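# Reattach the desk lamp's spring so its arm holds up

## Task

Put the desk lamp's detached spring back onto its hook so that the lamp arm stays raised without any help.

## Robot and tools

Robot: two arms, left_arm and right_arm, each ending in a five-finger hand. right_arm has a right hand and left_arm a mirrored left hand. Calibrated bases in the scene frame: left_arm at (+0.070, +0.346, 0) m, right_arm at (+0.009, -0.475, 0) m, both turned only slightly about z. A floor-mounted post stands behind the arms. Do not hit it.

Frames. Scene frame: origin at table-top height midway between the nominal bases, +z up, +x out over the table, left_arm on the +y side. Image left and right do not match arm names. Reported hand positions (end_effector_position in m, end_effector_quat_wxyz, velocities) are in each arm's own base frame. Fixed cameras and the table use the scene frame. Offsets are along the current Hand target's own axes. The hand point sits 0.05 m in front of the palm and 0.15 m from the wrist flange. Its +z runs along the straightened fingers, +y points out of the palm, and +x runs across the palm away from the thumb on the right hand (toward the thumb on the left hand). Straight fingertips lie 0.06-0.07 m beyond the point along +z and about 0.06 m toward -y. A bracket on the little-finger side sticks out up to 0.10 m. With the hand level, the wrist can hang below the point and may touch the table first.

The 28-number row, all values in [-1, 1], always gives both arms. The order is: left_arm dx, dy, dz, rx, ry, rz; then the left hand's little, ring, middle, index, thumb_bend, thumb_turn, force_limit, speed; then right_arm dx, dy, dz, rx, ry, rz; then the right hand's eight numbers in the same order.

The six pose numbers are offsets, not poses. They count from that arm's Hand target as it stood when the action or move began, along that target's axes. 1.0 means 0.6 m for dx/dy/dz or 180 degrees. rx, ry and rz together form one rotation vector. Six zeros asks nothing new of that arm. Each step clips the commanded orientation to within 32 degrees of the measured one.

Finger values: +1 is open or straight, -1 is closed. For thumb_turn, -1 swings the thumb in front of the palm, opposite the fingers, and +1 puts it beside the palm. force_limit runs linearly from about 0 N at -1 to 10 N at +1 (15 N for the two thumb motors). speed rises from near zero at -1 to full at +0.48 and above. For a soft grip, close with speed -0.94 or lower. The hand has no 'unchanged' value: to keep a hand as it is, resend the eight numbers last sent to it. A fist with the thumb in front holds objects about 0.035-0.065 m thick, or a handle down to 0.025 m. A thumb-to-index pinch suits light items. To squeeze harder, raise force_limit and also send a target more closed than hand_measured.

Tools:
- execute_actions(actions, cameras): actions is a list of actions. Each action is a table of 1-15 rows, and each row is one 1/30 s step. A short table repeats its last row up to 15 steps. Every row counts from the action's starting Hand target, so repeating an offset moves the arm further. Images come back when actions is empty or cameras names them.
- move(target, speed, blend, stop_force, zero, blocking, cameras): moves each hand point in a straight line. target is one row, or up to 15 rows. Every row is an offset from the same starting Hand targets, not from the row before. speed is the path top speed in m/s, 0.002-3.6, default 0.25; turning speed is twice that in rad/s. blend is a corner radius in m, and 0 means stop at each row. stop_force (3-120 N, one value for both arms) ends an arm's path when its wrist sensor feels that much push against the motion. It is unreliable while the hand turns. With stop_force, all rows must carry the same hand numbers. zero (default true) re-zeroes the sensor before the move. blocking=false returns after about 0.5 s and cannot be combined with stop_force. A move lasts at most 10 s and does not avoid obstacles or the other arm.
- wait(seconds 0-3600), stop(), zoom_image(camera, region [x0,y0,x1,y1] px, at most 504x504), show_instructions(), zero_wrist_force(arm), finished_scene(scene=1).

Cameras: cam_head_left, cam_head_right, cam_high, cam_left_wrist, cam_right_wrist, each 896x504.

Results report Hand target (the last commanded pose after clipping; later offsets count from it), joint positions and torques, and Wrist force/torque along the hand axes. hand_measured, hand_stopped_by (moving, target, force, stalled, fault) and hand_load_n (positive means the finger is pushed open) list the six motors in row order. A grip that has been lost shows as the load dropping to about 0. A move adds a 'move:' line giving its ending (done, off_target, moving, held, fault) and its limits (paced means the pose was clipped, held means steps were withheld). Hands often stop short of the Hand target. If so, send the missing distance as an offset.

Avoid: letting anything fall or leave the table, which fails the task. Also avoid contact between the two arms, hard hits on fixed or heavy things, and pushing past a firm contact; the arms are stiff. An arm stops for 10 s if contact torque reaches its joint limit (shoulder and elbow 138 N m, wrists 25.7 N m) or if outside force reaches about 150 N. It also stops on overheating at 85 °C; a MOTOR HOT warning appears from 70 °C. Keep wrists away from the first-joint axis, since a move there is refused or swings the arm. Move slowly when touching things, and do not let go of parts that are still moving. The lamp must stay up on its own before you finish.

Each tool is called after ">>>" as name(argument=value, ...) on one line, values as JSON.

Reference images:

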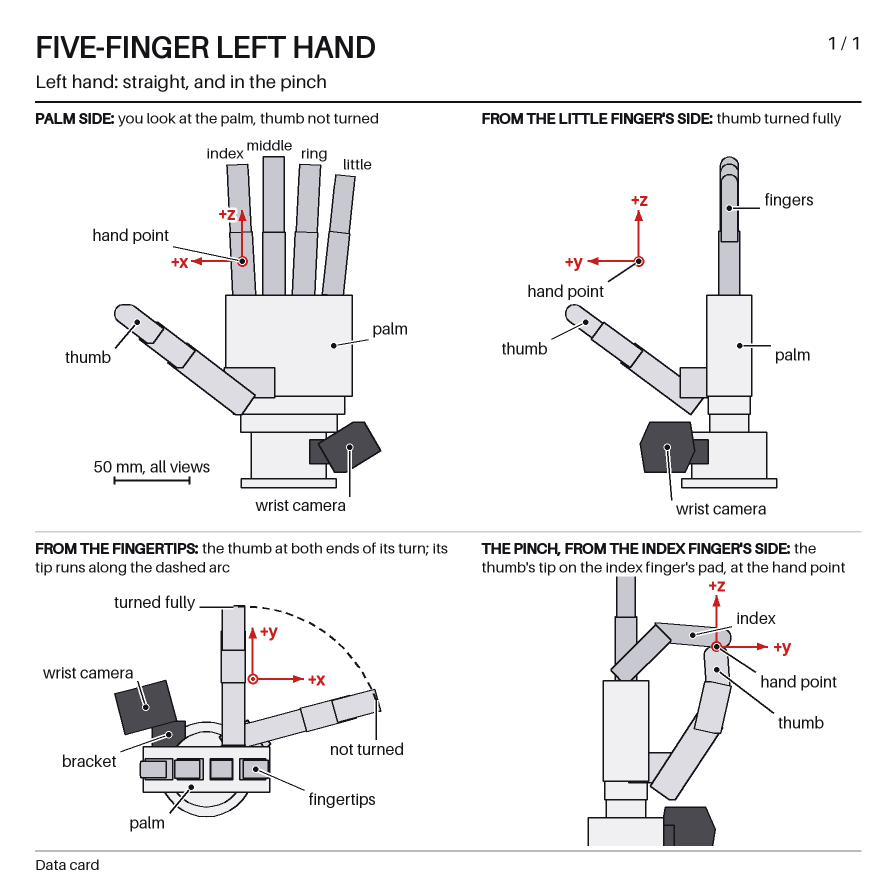

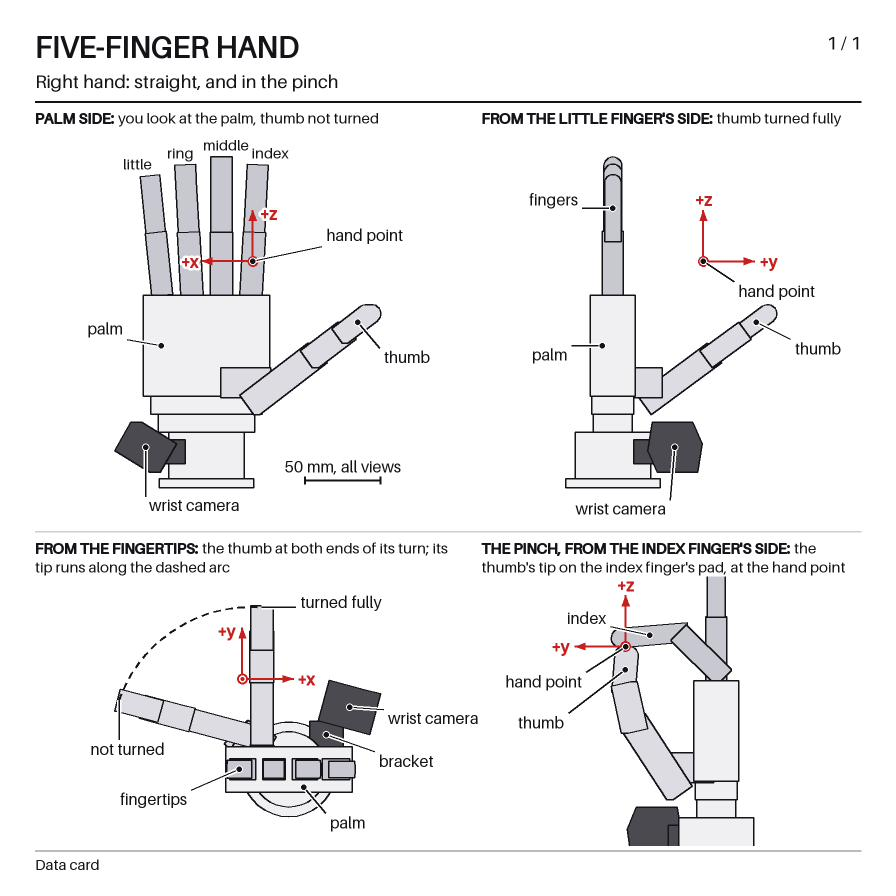

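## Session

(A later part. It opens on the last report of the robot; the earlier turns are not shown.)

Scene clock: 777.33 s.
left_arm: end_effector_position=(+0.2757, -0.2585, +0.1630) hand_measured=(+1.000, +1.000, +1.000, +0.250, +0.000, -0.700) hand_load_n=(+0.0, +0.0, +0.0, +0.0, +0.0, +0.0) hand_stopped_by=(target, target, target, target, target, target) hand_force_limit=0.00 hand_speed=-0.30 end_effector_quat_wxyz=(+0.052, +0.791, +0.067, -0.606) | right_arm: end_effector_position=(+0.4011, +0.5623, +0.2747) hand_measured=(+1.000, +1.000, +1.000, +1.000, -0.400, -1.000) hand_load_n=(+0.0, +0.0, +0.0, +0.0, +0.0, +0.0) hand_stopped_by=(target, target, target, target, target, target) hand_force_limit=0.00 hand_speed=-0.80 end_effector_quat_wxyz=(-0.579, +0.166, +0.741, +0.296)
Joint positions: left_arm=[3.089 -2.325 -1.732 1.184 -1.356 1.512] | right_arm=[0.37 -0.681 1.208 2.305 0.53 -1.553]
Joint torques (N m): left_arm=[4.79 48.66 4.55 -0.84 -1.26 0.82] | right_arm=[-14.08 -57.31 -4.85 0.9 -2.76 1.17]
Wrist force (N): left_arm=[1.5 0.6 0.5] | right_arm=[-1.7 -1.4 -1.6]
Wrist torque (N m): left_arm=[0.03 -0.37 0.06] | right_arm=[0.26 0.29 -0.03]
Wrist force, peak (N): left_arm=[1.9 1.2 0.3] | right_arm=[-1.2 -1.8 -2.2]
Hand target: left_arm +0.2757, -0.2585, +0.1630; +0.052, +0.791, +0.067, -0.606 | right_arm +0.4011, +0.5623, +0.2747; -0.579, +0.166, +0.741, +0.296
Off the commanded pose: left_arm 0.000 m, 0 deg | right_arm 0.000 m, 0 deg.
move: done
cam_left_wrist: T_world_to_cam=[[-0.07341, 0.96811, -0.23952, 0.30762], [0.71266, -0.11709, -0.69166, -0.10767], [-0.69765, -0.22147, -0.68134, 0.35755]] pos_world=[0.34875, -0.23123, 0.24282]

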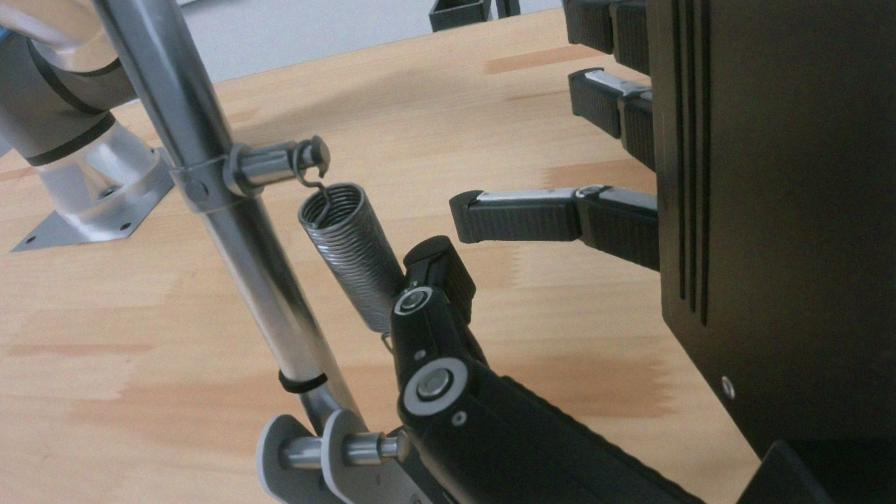

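>>> move(target=[[0,0,-0.0150,0,0,0,1,1,1,0.25,0,-0.7,0,-0.3,0,0,0,0,0,0,1,1,1,1,-0.4,-1,0,-0.8],[0,0.0217,-0.0150,0,0,0,1,1,1,0.25,0,-0.7,0,-0.3,0,0,0,0,0,0,1,1,1,1,-0.4,-1,0,-0.8]], speed=0.03, cameras=["cam_left_wrist"])

>>> zoom_image(camera="cam_left_wrist", region=[260, 100, 580, 504])

Scene clock: 788.97 s.
left_arm: end_effector_position=(+0.2865, -0.2700, +0.1653) hand_measured=(+1.000, +1.000, +1.000, +0.250, +0.000, -0.700) hand_load_n=(+0.0, +0.0, +0.0, +0.0, +0.0, +0.5) hand_stopped_by=(target, target, target, target, target, target) hand_force_limit=0.00 hand_speed=-0.30 end_effector_quat_wxyz=(+0.052, +0.791, +0.067, -0.606) end_effector_velocity=(+0.000, +0.002, +0.000) end_effector_angular_velocity=(+0.001, +0.002, -0.001) | right_arm: end_effector_position=(+0.4011, +0.5623, +0.2747) hand_measured=(+1.000, +1.000, +1.000, +1.000, -0.400, -1.000) hand_load_n=(+0.0, +0.0, +0.0, +0.0, +0.0, +0.0) hand_stopped_by=(target, target, target, target, target, target) hand_force_limit=0.00 hand_speed=-0.80 end_effector_quat_wxyz=(-0.579, +0.166, +0.741, +0.296)
Joint positions: left_arm=[3.068 -2.341 -1.685 1.155 -1.335 1.506] | right_arm=[0.37 -0.681 1.208 2.305 0.53 -1.553]
Joint velocities: left_arm=[0.004 0.001 -0.003 0 -0.005 0] | right_arm=[within noise]
Joint torques (N m): left_arm=[8.14 46.9 3.55 -1.26 -1.17 -0.54] | right_arm=[-13.69 -57.26 -5.09 0.88 -2.75 1.08]
Wrist force (N): left_arm=[1.6 0.6 0.2] | right_arm=[-1.2 -1.2 -1.6]
Wrist torque (N m): left_arm=[0.05 -0.40 0.06] | right_arm=[0.29 0.21 0.00]
Wrist force, peak (N): left_arm=[1.9 0.7 0.9] | right_arm=[-1.7 -1.5 -1.7]
Hand target: left_arm +0.2865, -0.2698, +0.1653; +0.052, +0.791, +0.067, -0.606 | right_arm +0.4011, +0.5623, +0.2747; -0.579, +0.166, +0.741, +0.296
Off the commanded pose: left_arm 0.000 m, 0 deg | right_arm 0.000 m, 0 deg.
move: done
cam_left_wrist: T_world_to_cam=[[-0.07337, 0.96808, -0.23966, 0.32], [0.71278, -0.11718, -0.69153, -0.11513], [-0.69754, -0.22157, -0.68143, 0.36401]] pos_world=[0.35946, -0.24263, 0.24512]

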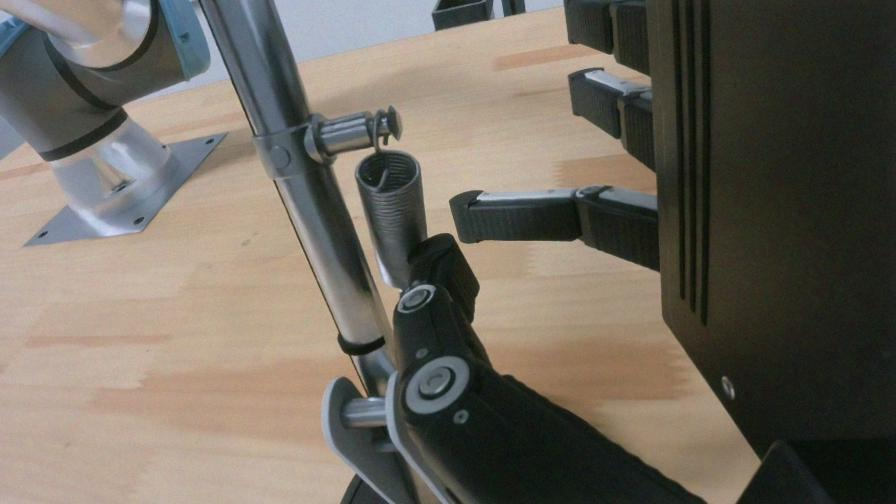

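Scaled by 1.248.

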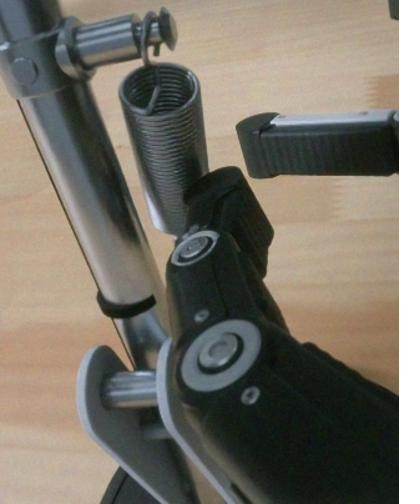

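>>> move(target=[0,-0.0217,0,0,0,0,1,1,1,0.25,0,-0.7,0,-0.3,0,0,0,0,0,0,1,1,1,1,-0.4,-1,0,-0.8], speed=0.02, cameras=["cam_left_wrist"])

>>> zoom_image(camera="cam_left_wrist", region=[200, 100, 520, 504])

Scene clock: 808.53 s.
left_arm: end_effector_position=(+0.2842, -0.2569, +0.1653) hand_measured=(+1.000, +1.000, +1.000, +0.250, +0.000, -0.700) hand_load_n=(+0.0, +0.5, +0.0, +0.0, +0.0, +0.0) hand_stopped_by=(target, target, target, target, target, target) hand_force_limit=0.00 hand_speed=-0.30 end_effector_quat_wxyz=(+0.052, +0.791, +0.067, -0.606) | right_arm: end_effector_position=(+0.4011, +0.5623, +0.2747) hand_measured=(+1.000, +1.000, +1.000, +1.000, -0.400, -1.000) hand_load_n=(+0.0, +0.0, +0.0, +0.0, -0.5, +0.0) hand_stopped_by=(target, target, target, target, target, target) hand_force_limit=0.00 hand_speed=-0.80 end_effector_quat_wxyz=(-0.579, +0.166, +0.741, +0.296)
Joint positions: left_arm=[3.093 -2.332 -1.707 1.165 -1.36 1.513] | right_arm=[0.37 -0.681 1.208 2.305 0.53 -1.553]
Joint torques (N m): left_arm=[-6.04 41.99 18 -2.02 0.9 0.88] | right_arm=[-14.16 -56.91 -4.59 0.82 -2.75 1.09]
Wrist force (N): left_arm=[1.5 0.7 0.2] | right_arm=[-1.3 -1.4 -1.7]
Wrist torque (N m): left_arm=[0.05 -0.38 -0.08] | right_arm=[0.26 0.23 -0.01]
Wrist force, peak (N): left_arm=[2.1 0.8 0.5] | right_arm=[-1.5 -1.4 -1.9]
Hand target: left_arm +0.2843, -0.2570, +0.1653; +0.052, +0.791, +0.067, -0.606 | right_arm +0.4011, +0.5623, +0.2747; -0.579, +0.166, +0.741, +0.296
Off the commanded pose: left_arm 0.000 m, 0 deg | right_arm 0.000 m, 0 deg.
move: done
cam_left_wrist: T_world_to_cam=[[-0.07327, 0.96807, -0.23974, 0.30713], [0.71289, -0.11727, -0.6914, -0.11205], [-0.69744, -0.22157, -0.68153, 0.3653]] pos_world=[0.35716, -0.22953, 0.24512]

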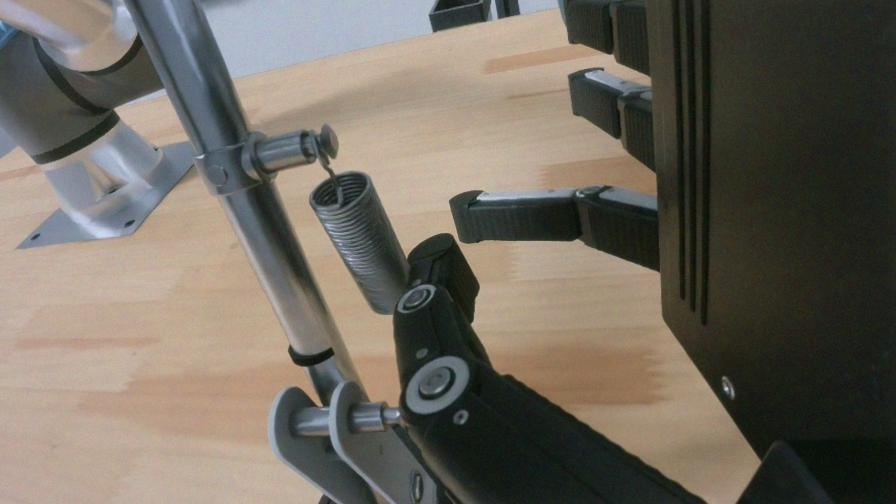

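Scaled by 1.248.

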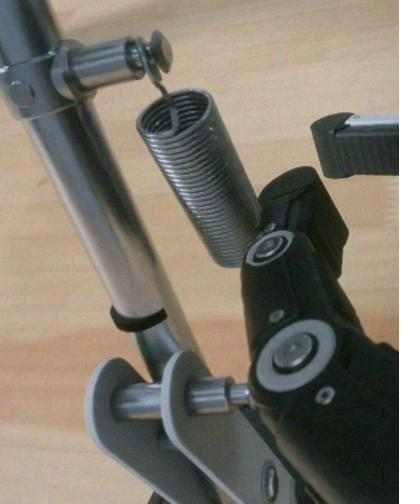

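>>> move(target=[0.005,0,-0.0117,0,0,0,1,1,1,0.25,0,-0.5,0,-0.3,0,0,0,0,0,0,1,1,1,1,-0.4,-1,0,-0.8], speed=0.02, cameras=["cam_left_wrist"])

>>> zoom_image(camera="cam_left_wrist", region=[240, 100, 560, 504])

Scene clock: 833.13 s.
left_arm: end_effector_position=(+0.2918, -0.2557, +0.1642) hand_measured=(+1.000, +1.000, +1.000, +0.250, +0.000, -0.500) hand_load_n=(+0.0, +0.0, +0.0, +0.0, +0.0, +0.5) hand_stopped_by=(target, target, target, target, target, target) hand_force_limit=0.00 hand_speed=-0.30 end_effector_quat_wxyz=(+0.052, +0.791, +0.067, -0.606) end_effector_velocity=(-0.002, +0.000, +0.000) end_effector_angular_velocity=(+0.002, +0.005, +0.001) | right_arm: end_effector_position=(+0.4011, +0.5623, +0.2747) hand_measured=(+1.000, +1.000, +1.000, +1.000, -0.400, -1.000) hand_load_n=(+0.0, +0.0, +0.0, +0.0, +0.0, +0.0) hand_stopped_by=(target, target, target, target, target, target) hand_force_limit=0.00 hand_speed=-0.80 end_effector_quat_wxyz=(-0.579, +0.166, +0.741, +0.296)
Joint positions: left_arm=[3.096 -2.344 -1.683 1.154 -1.362 1.514] | right_arm=[0.37 -0.681 1.208 2.305 0.53 -1.553]
Joint velocities: left_arm=[0 0.001 -0.006 0.001 0.001 -0.002] | right_arm=[within noise]
Joint torques (N m): left_arm=[1.23 49.74 2.18 -1.04 -0.44 1.79] | right_arm=[-14 -56.52 -5.34 0.65 -2.72 1.02]
Wrist force (N): left_arm=[1.8 0.9 0.6] | right_arm=[-1.4 -1.4 -1.4]
Wrist torque (N m): left_arm=[0.07 -0.41 -0.07] | right_arm=[0.25 0.23 0.00]
Wrist force, peak (N): left_arm=[2.1 0.8 0.0] | right_arm=[-1.8 -1.6 -1.8]
Hand target: left_arm +0.2917, -0.2557, +0.1643; +0.052, +0.791, +0.067, -0.606 | right_arm +0.4011, +0.5623, +0.2747; -0.579, +0.166, +0.741, +0.296
Off the commanded pose: left_arm 0.000 m, 0 deg | right_arm 0.000 m, 0 deg.
move: done
cam_left_wrist: T_world_to_cam=[[-0.0734, 0.96808, -0.23964, 0.30629], [0.71278, -0.11714, -0.69154, -0.11799], [-0.69754, -0.22157, -0.68143, 0.37013]] pos_world=[0.36475, -0.22833, 0.24402]

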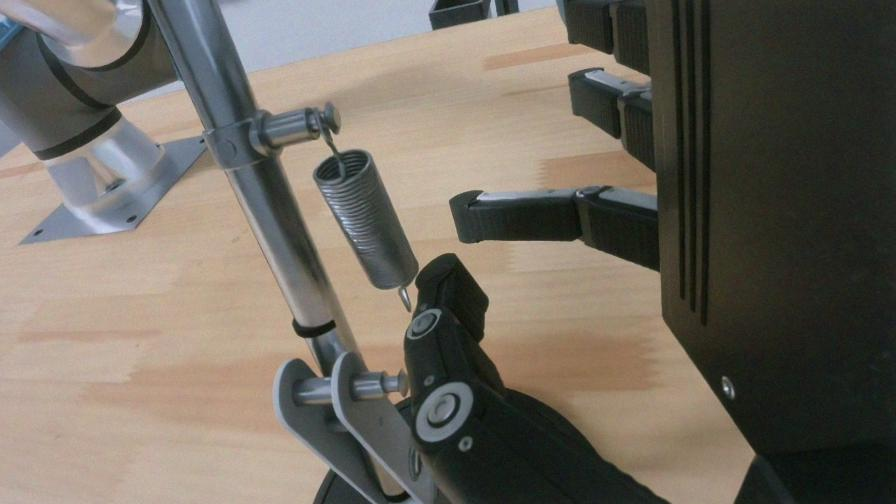

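Scaled by 1.248.

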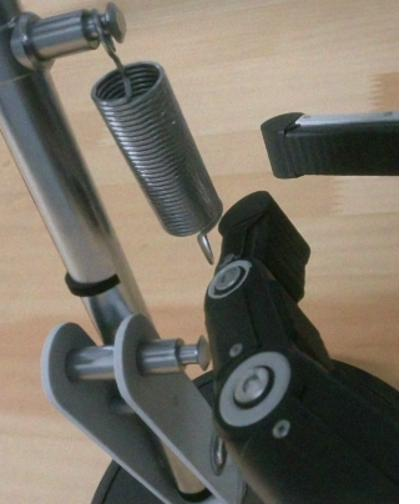

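>>> move(target=[[0,0,-0.005,0.0483,0,0.0129,1,1,1,0.25,0,-0.5,0,-0.3,0,0,0,0,0,0,1,1,1,1,-0.4,-1,0,-0.8]], speed=0.03, cameras=["cam_left_wrist"])

>>> zoom_image(camera="cam_left_wrist", region=[240, 100, 560, 504])

Scene clock: 868.93 s.
left_arm: end_effector_position=(+0.2946, -0.2552, +0.1650) hand_measured=(+1.000, +1.000, +1.000, +0.250, +0.000, -0.500) hand_load_n=(+0.0, +0.0, +0.0, +0.0, +0.0, +0.0) hand_stopped_by=(target, target, target, target, target, target) hand_force_limit=0.00 hand_speed=-0.30 end_effector_quat_wxyz=(+0.004, +0.793, +0.005, -0.609) | right_arm: end_effector_position=(+0.4011, +0.5623, +0.2747) hand_measured=(+1.000, +1.000, +1.000, +1.000, -0.400, -1.000) hand_load_n=(+0.0, +0.0, +0.0, +0.0, +0.0, +0.0) hand_stopped_by=(target, target, target, target, target, target) hand_force_limit=0.00 hand_speed=-0.80 end_effector_quat_wxyz=(-0.579, +0.166, +0.741, +0.296)
Joint positions: left_arm=[3.032 -2.384 -1.595 1.101 -1.453 1.539] | right_arm=[0.37 -0.681 1.208 2.305 0.53 -1.553]
Joint torques (N m): left_arm=[6 47.65 4.46 -1.46 0.81 0.97] | right_arm=[-13.66 -56.73 -6.01 0.46 -2.66 1.08]
Wrist force (N): left_arm=[1.7 0.2 0.3] | right_arm=[-1.5 -1.3 -1.5]
Wrist torque (N m): left_arm=[-0.01 -0.44 -0.07] | right_arm=[0.27 0.26 -0.02]
Wrist force, peak (N): left_arm=[2.1 1.0 0.3] | right_arm=[-1.3 -1.6 -1.9]
Hand target: left_arm +0.2946, -0.2552, +0.1650; +0.004, +0.793, +0.005, -0.609 | right_arm +0.4011, +0.5623, +0.2747; -0.579, +0.166, +0.741, +0.296
Off the commanded pose: left_arm 0.000 m, 0 deg | right_arm 0.000 m, 0 deg.
move: done
cam_left_wrist: T_world_to_cam=[[0.0794, 0.96764, -0.23954, 0.26111], [0.68558, -0.22745, -0.69155, -0.1395], [-0.72365, -0.10932, -0.68146, 0.40904]] pos_world=[0.37091, -0.23967, 0.24482]

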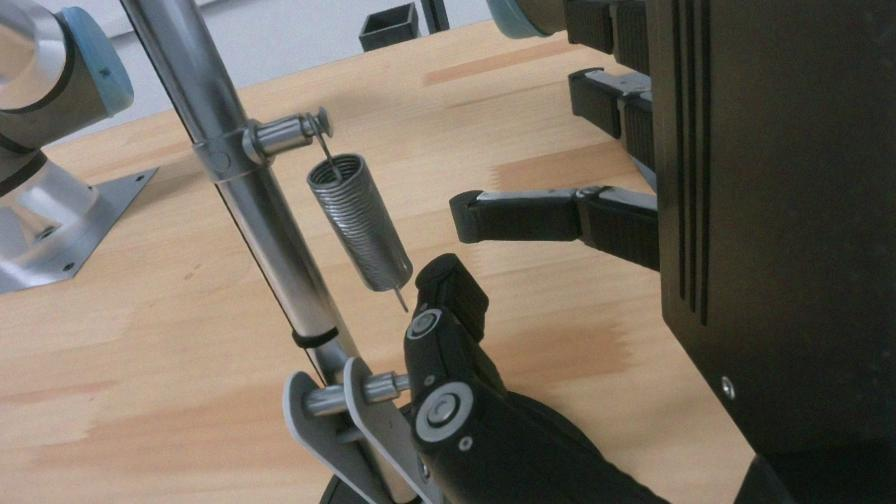

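Scaled by 1.248.

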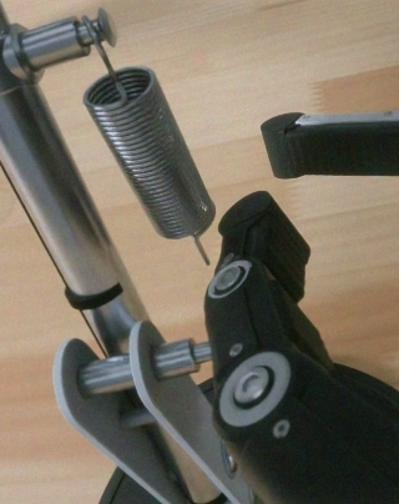

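>>> move(target=[0,0.01667,0,0,0,0,1,1,1,0.25,0,-0.5,0,-0.3,0,0,0,0,0,0,1,1,1,1,-0.4,-1,0,-0.8], speed=0.02, cameras=["cam_left_wrist"])

>>> zoom_image(camera="cam_left_wrist", region=[280, 100, 600, 504])

Scene clock: 873.57 s.
left_arm: end_effector_position=(+0.2947, -0.2653, +0.1650) hand_measured=(+1.000, +1.000, +1.000, +0.250, +0.000, -0.500) hand_load_n=(+0.0, +0.5, +0.0, +0.0, +0.0, +0.0) hand_stopped_by=(target, target, target, target, target, target) hand_force_limit=0.00 hand_speed=-0.30 end_effector_quat_wxyz=(+0.004, +0.793, +0.005, -0.609) | right_arm: end_effector_position=(+0.4011, +0.5623, +0.2747) hand_measured=(+1.000, +1.000, +1.000, +1.000, -0.400, -1.000) hand_load_n=(+0.0, +0.0, +0.0, +0.0, +0.0, +0.0) hand_stopped_by=(target, target, target, target, target, target) hand_force_limit=0.00 hand_speed=-0.80 end_effector_quat_wxyz=(-0.579, +0.166, +0.741, +0.296)
Joint positions: left_arm=[3.014 -2.39 -1.582 1.095 -1.435 1.534] | right_arm=[0.37 -0.681 1.208 2.305 0.53 -1.553]
Joint torques (N m): left_arm=[6.25 46.45 6.17 -2.46 -1.14 -1.25] | right_arm=[-13.5 -56.58 -5.2 0.34 -2.83 0.87]
Wrist force (N): left_arm=[1.5 0.2 0.4] | right_arm=[-1.5 -1.4 -1.5]
Wrist torque (N m): left_arm=[0.00 -0.40 0.05] | right_arm=[0.26 0.25 -0.02]
Wrist force, peak (N): left_arm=[1.9 0.3 0.4] | right_arm=[-1.6 -1.7 -1.7]
Hand target: left_arm +0.2947, -0.2652, +0.1650; +0.004, +0.793, +0.005, -0.609 | right_arm +0.4011, +0.5623, +0.2747; -0.579, +0.166, +0.741, +0.296
Off the commanded pose: left_arm 0.000 m, 0 deg | right_arm 0.000 m, 0 deg.
move: done
cam_left_wrist: T_world_to_cam=[[0.07893, 0.9677, -0.23943, 0.27103], [0.68576, -0.22703, -0.69151, -0.1419], [-0.72353, -0.10961, -0.68153, 0.40799]] pos_world=[0.37111, -0.24977, 0.24482]

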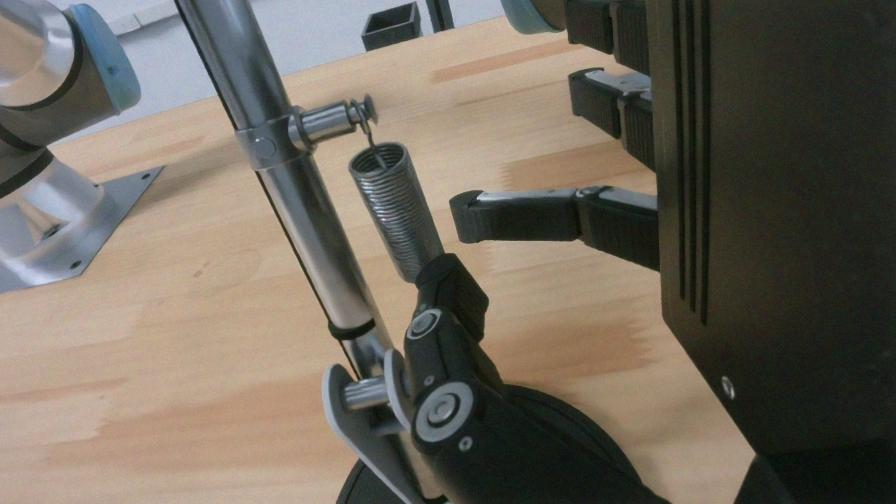

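Scaled by 1.248.

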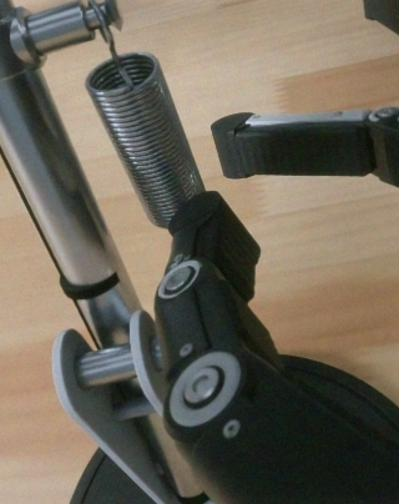

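>>> move(target=[0,0.0100,0,0,0,0,1,1,1,0.25,0,-0.5,0,-0.3,0,0,0,0,0,0,1,1,1,1,-0.4,-1,0,-0.8], speed=0.02, cameras=["cam_left_wrist", "cam_high"])

>>> zoom_image(camera="cam_left_wrist", region=[280, 80, 600, 484])

Scene clock: 877.43 s.
left_arm: end_effector_position=(+0.2948, -0.2713, +0.1650) hand_measured=(+1.000, +1.000, +1.000, +0.250, +0.000, -0.500) hand_load_n=(+0.0, +0.0, +0.0, +0.0, +0.5, +0.5) hand_stopped_by=(target, target, target, target, target, target) hand_force_limit=0.00 hand_speed=-0.30 end_effector_quat_wxyz=(+0.004, +0.793, +0.005, -0.609) | right_arm: end_effector_position=(+0.4011, +0.5623, +0.2747) hand_measured=(+1.000, +1.000, +1.000, +1.000, -0.400, -1.000) hand_load_n=(+0.0, +0.0, +0.0, +0.0, +0.0, +0.0) hand_stopped_by=(target, target, target, target, target, target) hand_force_limit=0.00 hand_speed=-0.80 end_effector_quat_wxyz=(-0.579, +0.166, +0.741, +0.296)
Joint positions: left_arm=[3.003 -2.393 -1.574 1.091 -1.424 1.531] | right_arm=[0.37 -0.681 1.208 2.305 0.53 -1.553]
Joint torques (N m): left_arm=[6.26 45.59 5.99 -2.4 -1.2 -1.27] | right_arm=[-13.53 -56.7 -5.69 0.33 -2.7 0.97]
Wrist force (N): left_arm=[1.8 0.3 0.2] | right_arm=[-1.6 -1.3 -1.8]
Wrist torque (N m): left_arm=[0.03 -0.44 0.06] | right_arm=[0.29 0.28 -0.02]
Wrist force, peak (N): left_arm=[2.0 0.2 0.3] | right_arm=[-1.7 -1.4 -1.8]
Hand target: left_arm +0.2948, -0.2712, +0.1650; +0.004, +0.793, +0.005, -0.609 | right_arm +0.4011, +0.5623, +0.2747; -0.579, +0.166, +0.741, +0.296
Off the commanded pose: left_arm 0.000 m, 0 deg | right_arm 0.000 m, 0 deg.
move: done
cam_left_wrist: T_world_to_cam=[[0.07893, 0.9677, -0.23943, 0.27684], [0.68576, -0.22703, -0.69151, -0.14327], [-0.72353, -0.10961, -0.68153, 0.40733]] pos_world=[0.37111, -0.25577, 0.24482]
Images, in order (width x height): cam_high 896x504, cam_left_wrist 896x504.

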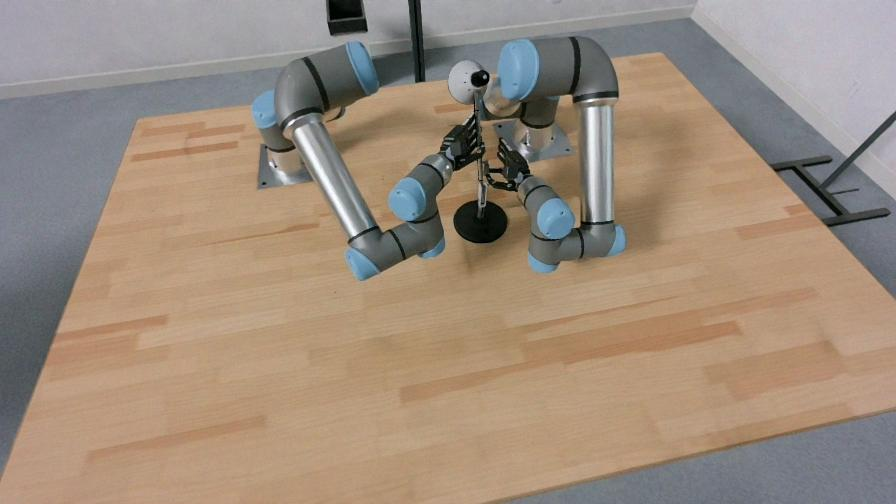

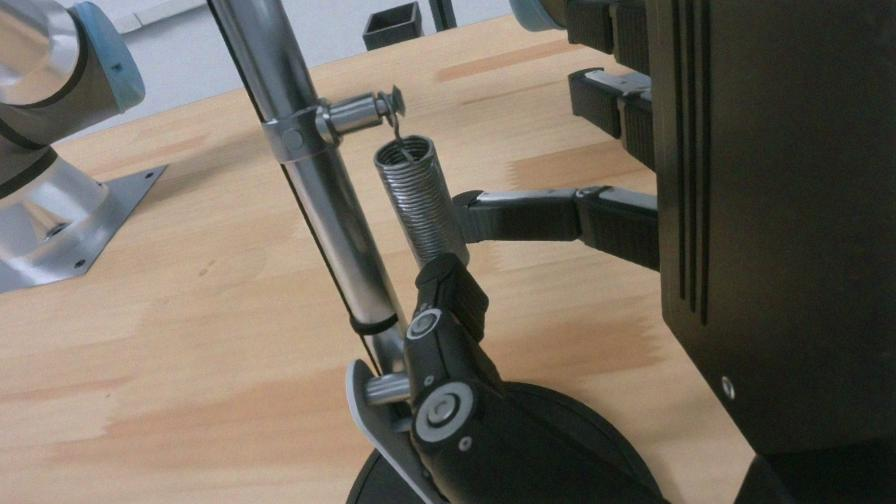

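Scaled by 1.248.

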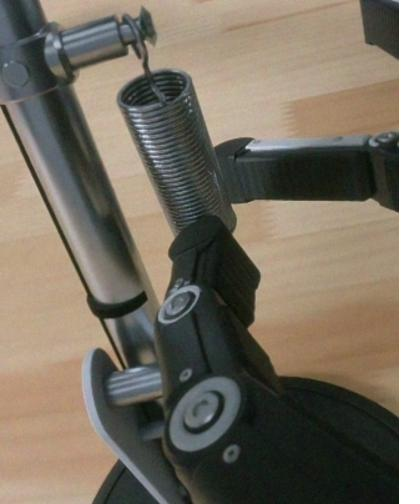

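>>> move(target=[0,0,0,0,0,0,1,1,1,-0.3,0,-0.5,-0.3,-0.85,0,0,0,0,0,0,1,1,1,1,-0.4,-1,0,-0.8], speed=0.02, cameras=["cam_left_wrist"])

>>> zoom_image(camera="cam_left_wrist", region=[280, 80, 600, 484])

Scene clock: 881.70 s.
left_arm: end_effector_position=(+0.2948, -0.2712, +0.1650) hand_measured=(+1.000, +1.000, +1.000, -0.040, +0.000, -0.500) hand_load_n=(+0.0, +0.0, +0.0, +5.5, +1.5, +0.0) hand_stopped_by=(target, target, target, force, target, target) hand_force_limit=-0.30 hand_speed=-0.85 end_effector_quat_wxyz=(+0.004, +0.793, +0.005, -0.609) | right_arm: end_effector_position=(+0.4011, +0.5623, +0.2747) hand_measured=(+1.000, +1.000, +1.000, +1.000, -0.400, -1.000) hand_load_n=(+0.0, +0.0, +0.0, +0.0, +0.0, +0.0) hand_stopped_by=(target, target, target, target, target, target) hand_force_limit=0.00 hand_speed=-0.80 end_effector_quat_wxyz=(-0.579, +0.166, +0.741, +0.296)
Joint positions: left_arm=[3.003 -2.393 -1.574 1.091 -1.425 1.531] | right_arm=[0.37 -0.681 1.208 2.305 0.53 -1.553]
Joint torques (N m): left_arm=[7.1 51.3 4.57 -0.69 -1.12 2] | right_arm=[-13.84 -56.6 -5.91 0.25 -2.8 0.88]
Wrist force (N): left_arm=[1.7 0.3 0.5] | right_arm=[-1.6 -1.5 -1.7]
Wrist torque (N m): left_arm=[0.00 -0.41 0.04] | right_arm=[0.25 0.28 -0.02]
Wrist force, peak (N): left_arm=[2.0 0.4 0.3] | right_arm=[-1.6 -1.5 -1.8]
Hand target: left_arm +0.2948, -0.2712, +0.1650; +0.004, +0.793, +0.005, -0.609 | right_arm +0.4011, +0.5623, +0.2747; -0.579, +0.166, +0.741, +0.296
Off the commanded pose: left_arm 0.000 m, 0 deg | right_arm 0.000 m, 0 deg.
move: done
cam_left_wrist: T_world_to_cam=[[0.079, 0.96767, -0.23951, 0.27673], [0.68576, -0.22713, -0.69148, -0.14327], [-0.72353, -0.10961, -0.68153, 0.40734]] pos_world=[0.37111, -0.25567, 0.24482]

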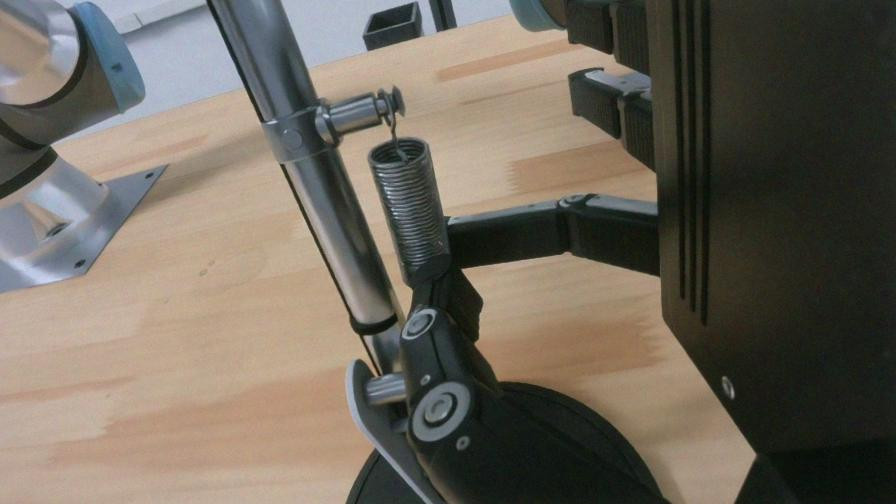

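Scaled by 1.248.

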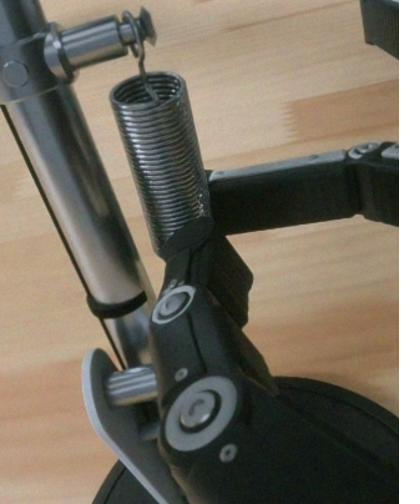

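>>> move(target=[0,0,0,0,0,0,1,1,1,-0.4,0,-0.5,0.5,-0.9,0,0,0,0,0,0,1,1,1,1,-0.4,-1,0,-0.8], speed=0.02, cameras=["cam_left_wrist"])

>>> zoom_image(camera="cam_left_wrist", region=[340, 80, 540, 330])

Scene clock: 885.73 s.
left_arm: end_effector_position=(+0.2948, -0.2712, +0.1650) hand_measured=(+1.000, +1.000, +1.000, -0.046, +0.000, -0.500) hand_load_n=(+0.0, +0.0, +0.0, +7.5, +1.5, -0.5) hand_stopped_by=(target, target, target, force, target, target) hand_force_limit=0.50 hand_speed=-0.90 end_effector_quat_wxyz=(+0.004, +0.793, +0.005, -0.609) | right_arm: end_effector_position=(+0.4011, +0.5623, +0.2747) hand_measured=(+1.000, +1.000, +1.000, +1.000, -0.400, -1.000) hand_load_n=(+0.0, +0.0, +0.0, +0.5, +0.5, +0.0) hand_stopped_by=(target, target, target, target, target, target) hand_force_limit=0.00 hand_speed=-0.80 end_effector_quat_wxyz=(-0.579, +0.166, +0.741, +0.296)
Joint positions: left_arm=[3.003 -2.393 -1.574 1.091 -1.425 1.531] | right_arm=[0.37 -0.681 1.208 2.305 0.53 -1.553]
Joint torques (N m): left_arm=[7.55 51.59 4.97 -0.86 -1.18 1.86] | right_arm=[-13.83 -56.32 -5.84 0.19 -2.65 0.87]
Wrist force (N): left_arm=[1.8 0.3 0.7] | right_arm=[-1.5 -1.2 -1.6]
Wrist torque (N m): left_arm=[-0.01 -0.40 0.05] | right_arm=[0.29 0.26 -0.01]
Wrist force, peak (N): left_arm=[2.1 0.5 0.4] | right_arm=[-1.7 -1.5 -1.7]
Hand target: left_arm +0.2948, -0.2712, +0.1650; +0.004, +0.793, +0.005, -0.609 | right_arm +0.4011, +0.5623, +0.2747; -0.579, +0.166, +0.741, +0.296
Off the commanded pose: left_arm 0.000 m, 0 deg | right_arm 0.000 m, 0 deg.
move: done
cam_left_wrist: T_world_to_cam=[[0.079, 0.96767, -0.23951, 0.27673], [0.68576, -0.22713, -0.69148, -0.14327], [-0.72353, -0.10961, -0.68153, 0.40734]] pos_world=[0.37111, -0.25567, 0.24482]

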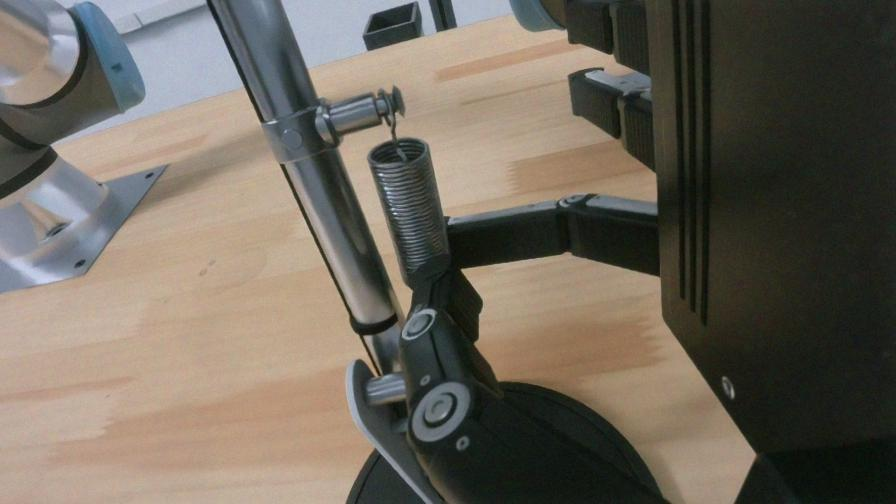

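Scaled by 2.016.

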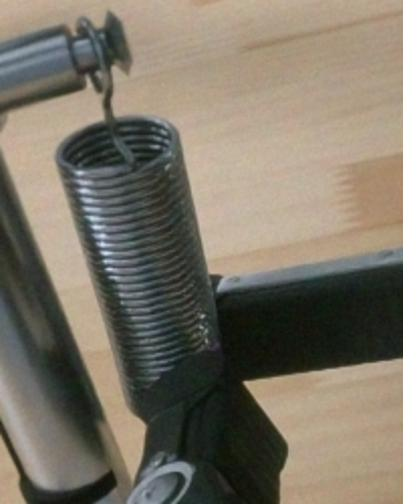

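>>> execute_actions(actions=[])

>>> zoom_image(camera="cam_high", region=[440, 130, 540, 230])

>>> zoom_image(camera="cam_head_left", region=[380, 250, 480, 350])

>>> zoom_image(camera="cam_head_right", region=[370, 250, 470, 350])

Scene clock: 901.90 s.
left_arm: end_effector_position=(+0.2948, -0.2712, +0.1650) hand_measured=(+1.000, +1.000, +1.000, -0.046, +0.000, -0.500) hand_load_n=(+0.0, +0.0, +0.0, +7.5, +1.5, +0.0) hand_stopped_by=(target, target, target, force, target, target) hand_force_limit=0.50 hand_speed=-0.90 end_effector_quat_wxyz=(+0.004, +0.793, +0.005, -0.609) | right_arm: end_effector_position=(+0.4011, +0.5623, +0.2747) hand_measured=(+1.000, +1.000, +1.000, +1.000, -0.400, -1.000) hand_load_n=(-0.5, +0.0, +0.0, +0.0, +0.0, +0.0) hand_stopped_by=(target, target, target, target, target, target) hand_force_limit=0.00 hand_speed=-0.80 end_effector_quat_wxyz=(-0.579, +0.166, +0.741, +0.296)
Joint positions: left_arm=[3.003 -2.393 -1.574 1.091 -1.425 1.531] | right_arm=[0.37 -0.681 1.208 2.305 0.53 -1.553]
Joint velocities: within noise
Joint torques (N m): left_arm=[6.78 51.3 5.14 -0.89 -1.16 1.95] | right_arm=[-13.37 -56.29 -5.76 0.1 -2.7 0.9]
Motor temperatures (°C): left_arm=[33 29 24 38 31 35] | right_arm=[32 34 25 32 35 42]
Wrist force (N): left_arm=[1.7 0.3 0.5] | right_arm=[-1.6 -1.4 -1.5]
Wrist torque (N m): left_arm=[0.00 -0.41 0.05] | right_arm=[0.25 0.27 -0.02]
Wrist force, peak (N): left_arm=[2.1 0.3 0.5] | right_arm=[-1.7 -1.5 -1.6]
Hand target: left_arm +0.2948, -0.2712, +0.1650; +0.004, +0.793, +0.005, -0.609 | right_arm +0.4011, +0.5623, +0.2747; -0.579, +0.166, +0.741, +0.296
Off the commanded pose: left_arm 0.000 m, 0 deg | right_arm 0.000 m, 0 deg.
camera_calibration:
cam_left_wrist: T_world_to_cam=[[0.079, 0.96767, -0.23951, 0.27673], [0.68576, -0.22713, -0.69148, -0.14327], [-0.72353, -0.10961, -0.68153, 0.40734]] pos_world=[0.37111, -0.25567, 0.24482]
cam_right_wrist: T_world_to_cam=[[0.51641, 0.72821, 0.45059, -0.73752], [0.70937, -0.06902, -0.70144, -0.0472], [-0.4797, 0.68187, -0.55221, 0.07795]] pos_world=[0.45173, 0.48066, 0.34226]

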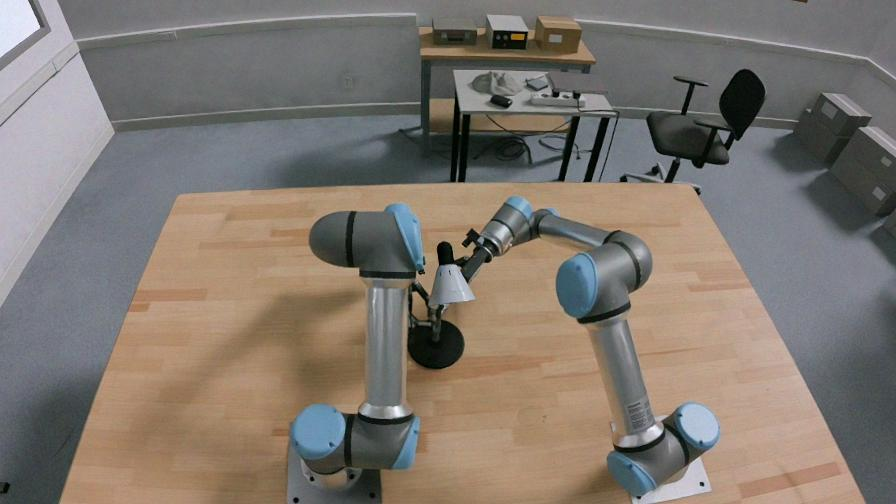

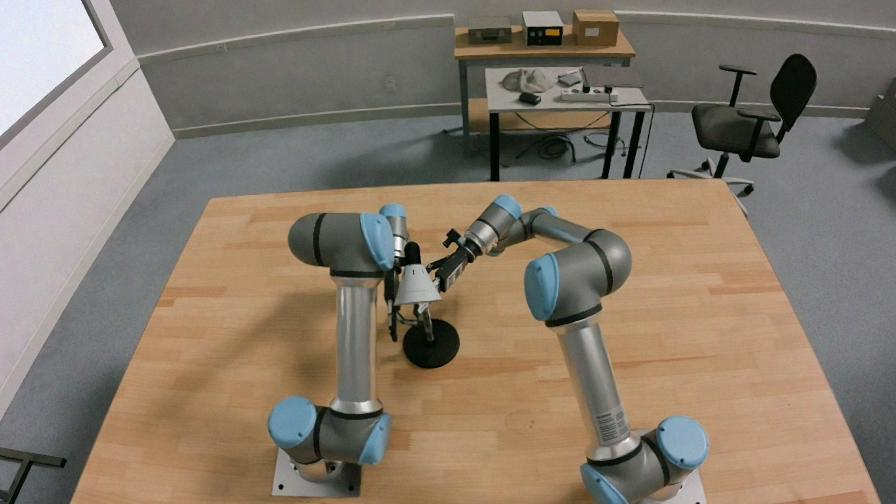

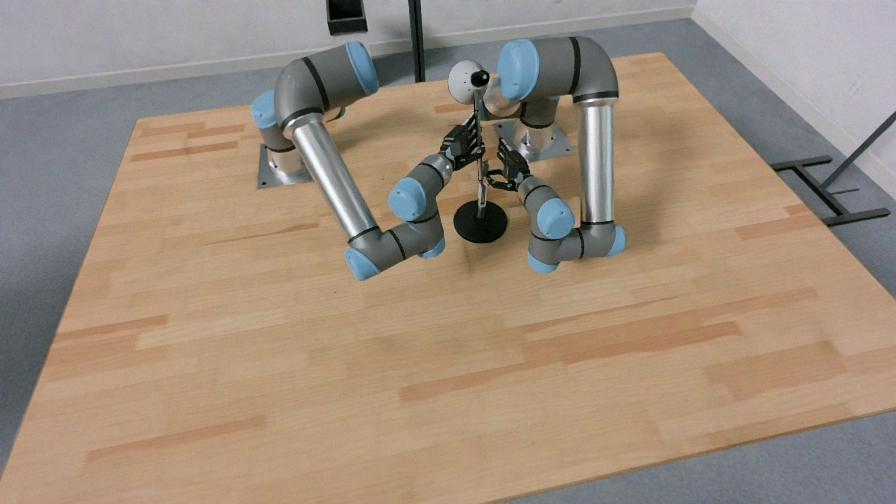

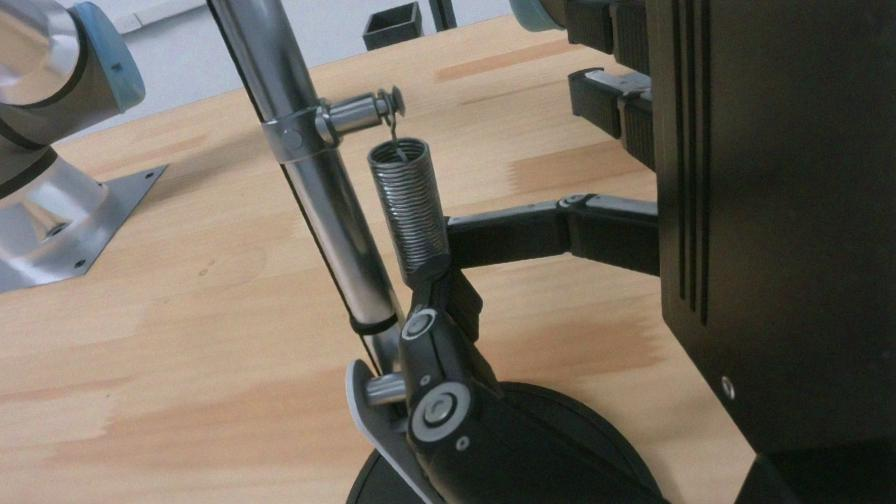

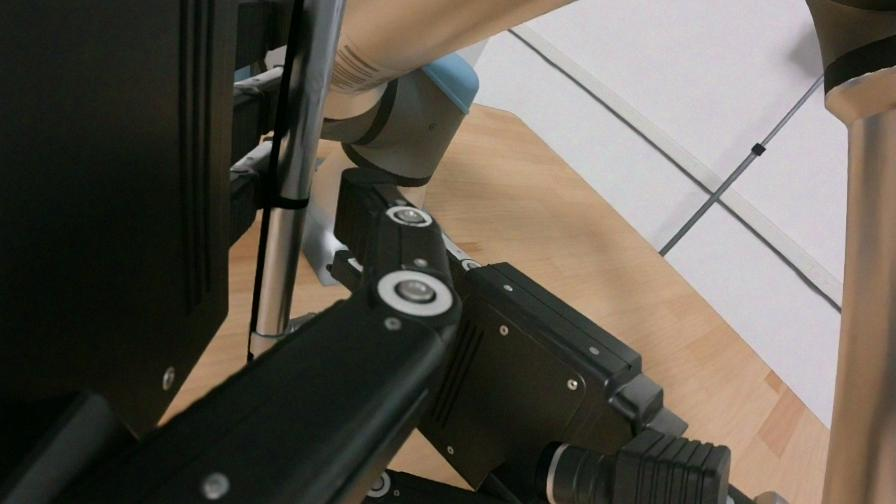

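Scaled by 5.040.

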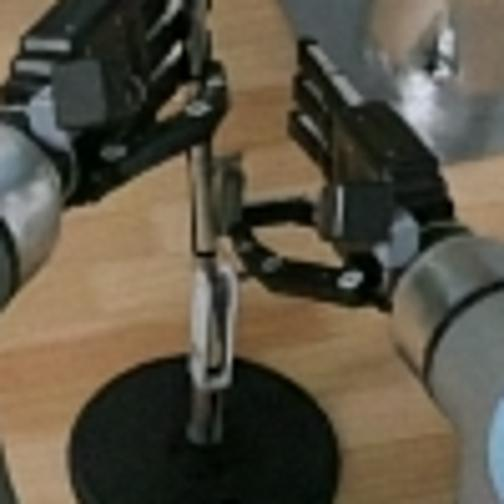

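Scaled by 5.040.

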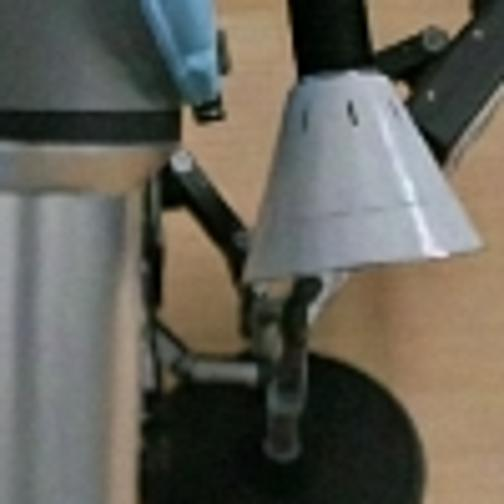

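Scaled by 5.040.

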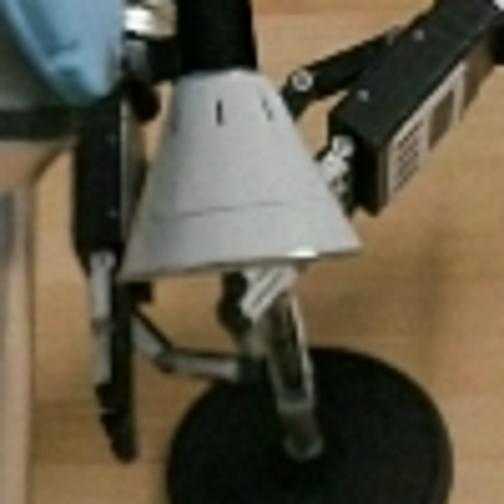

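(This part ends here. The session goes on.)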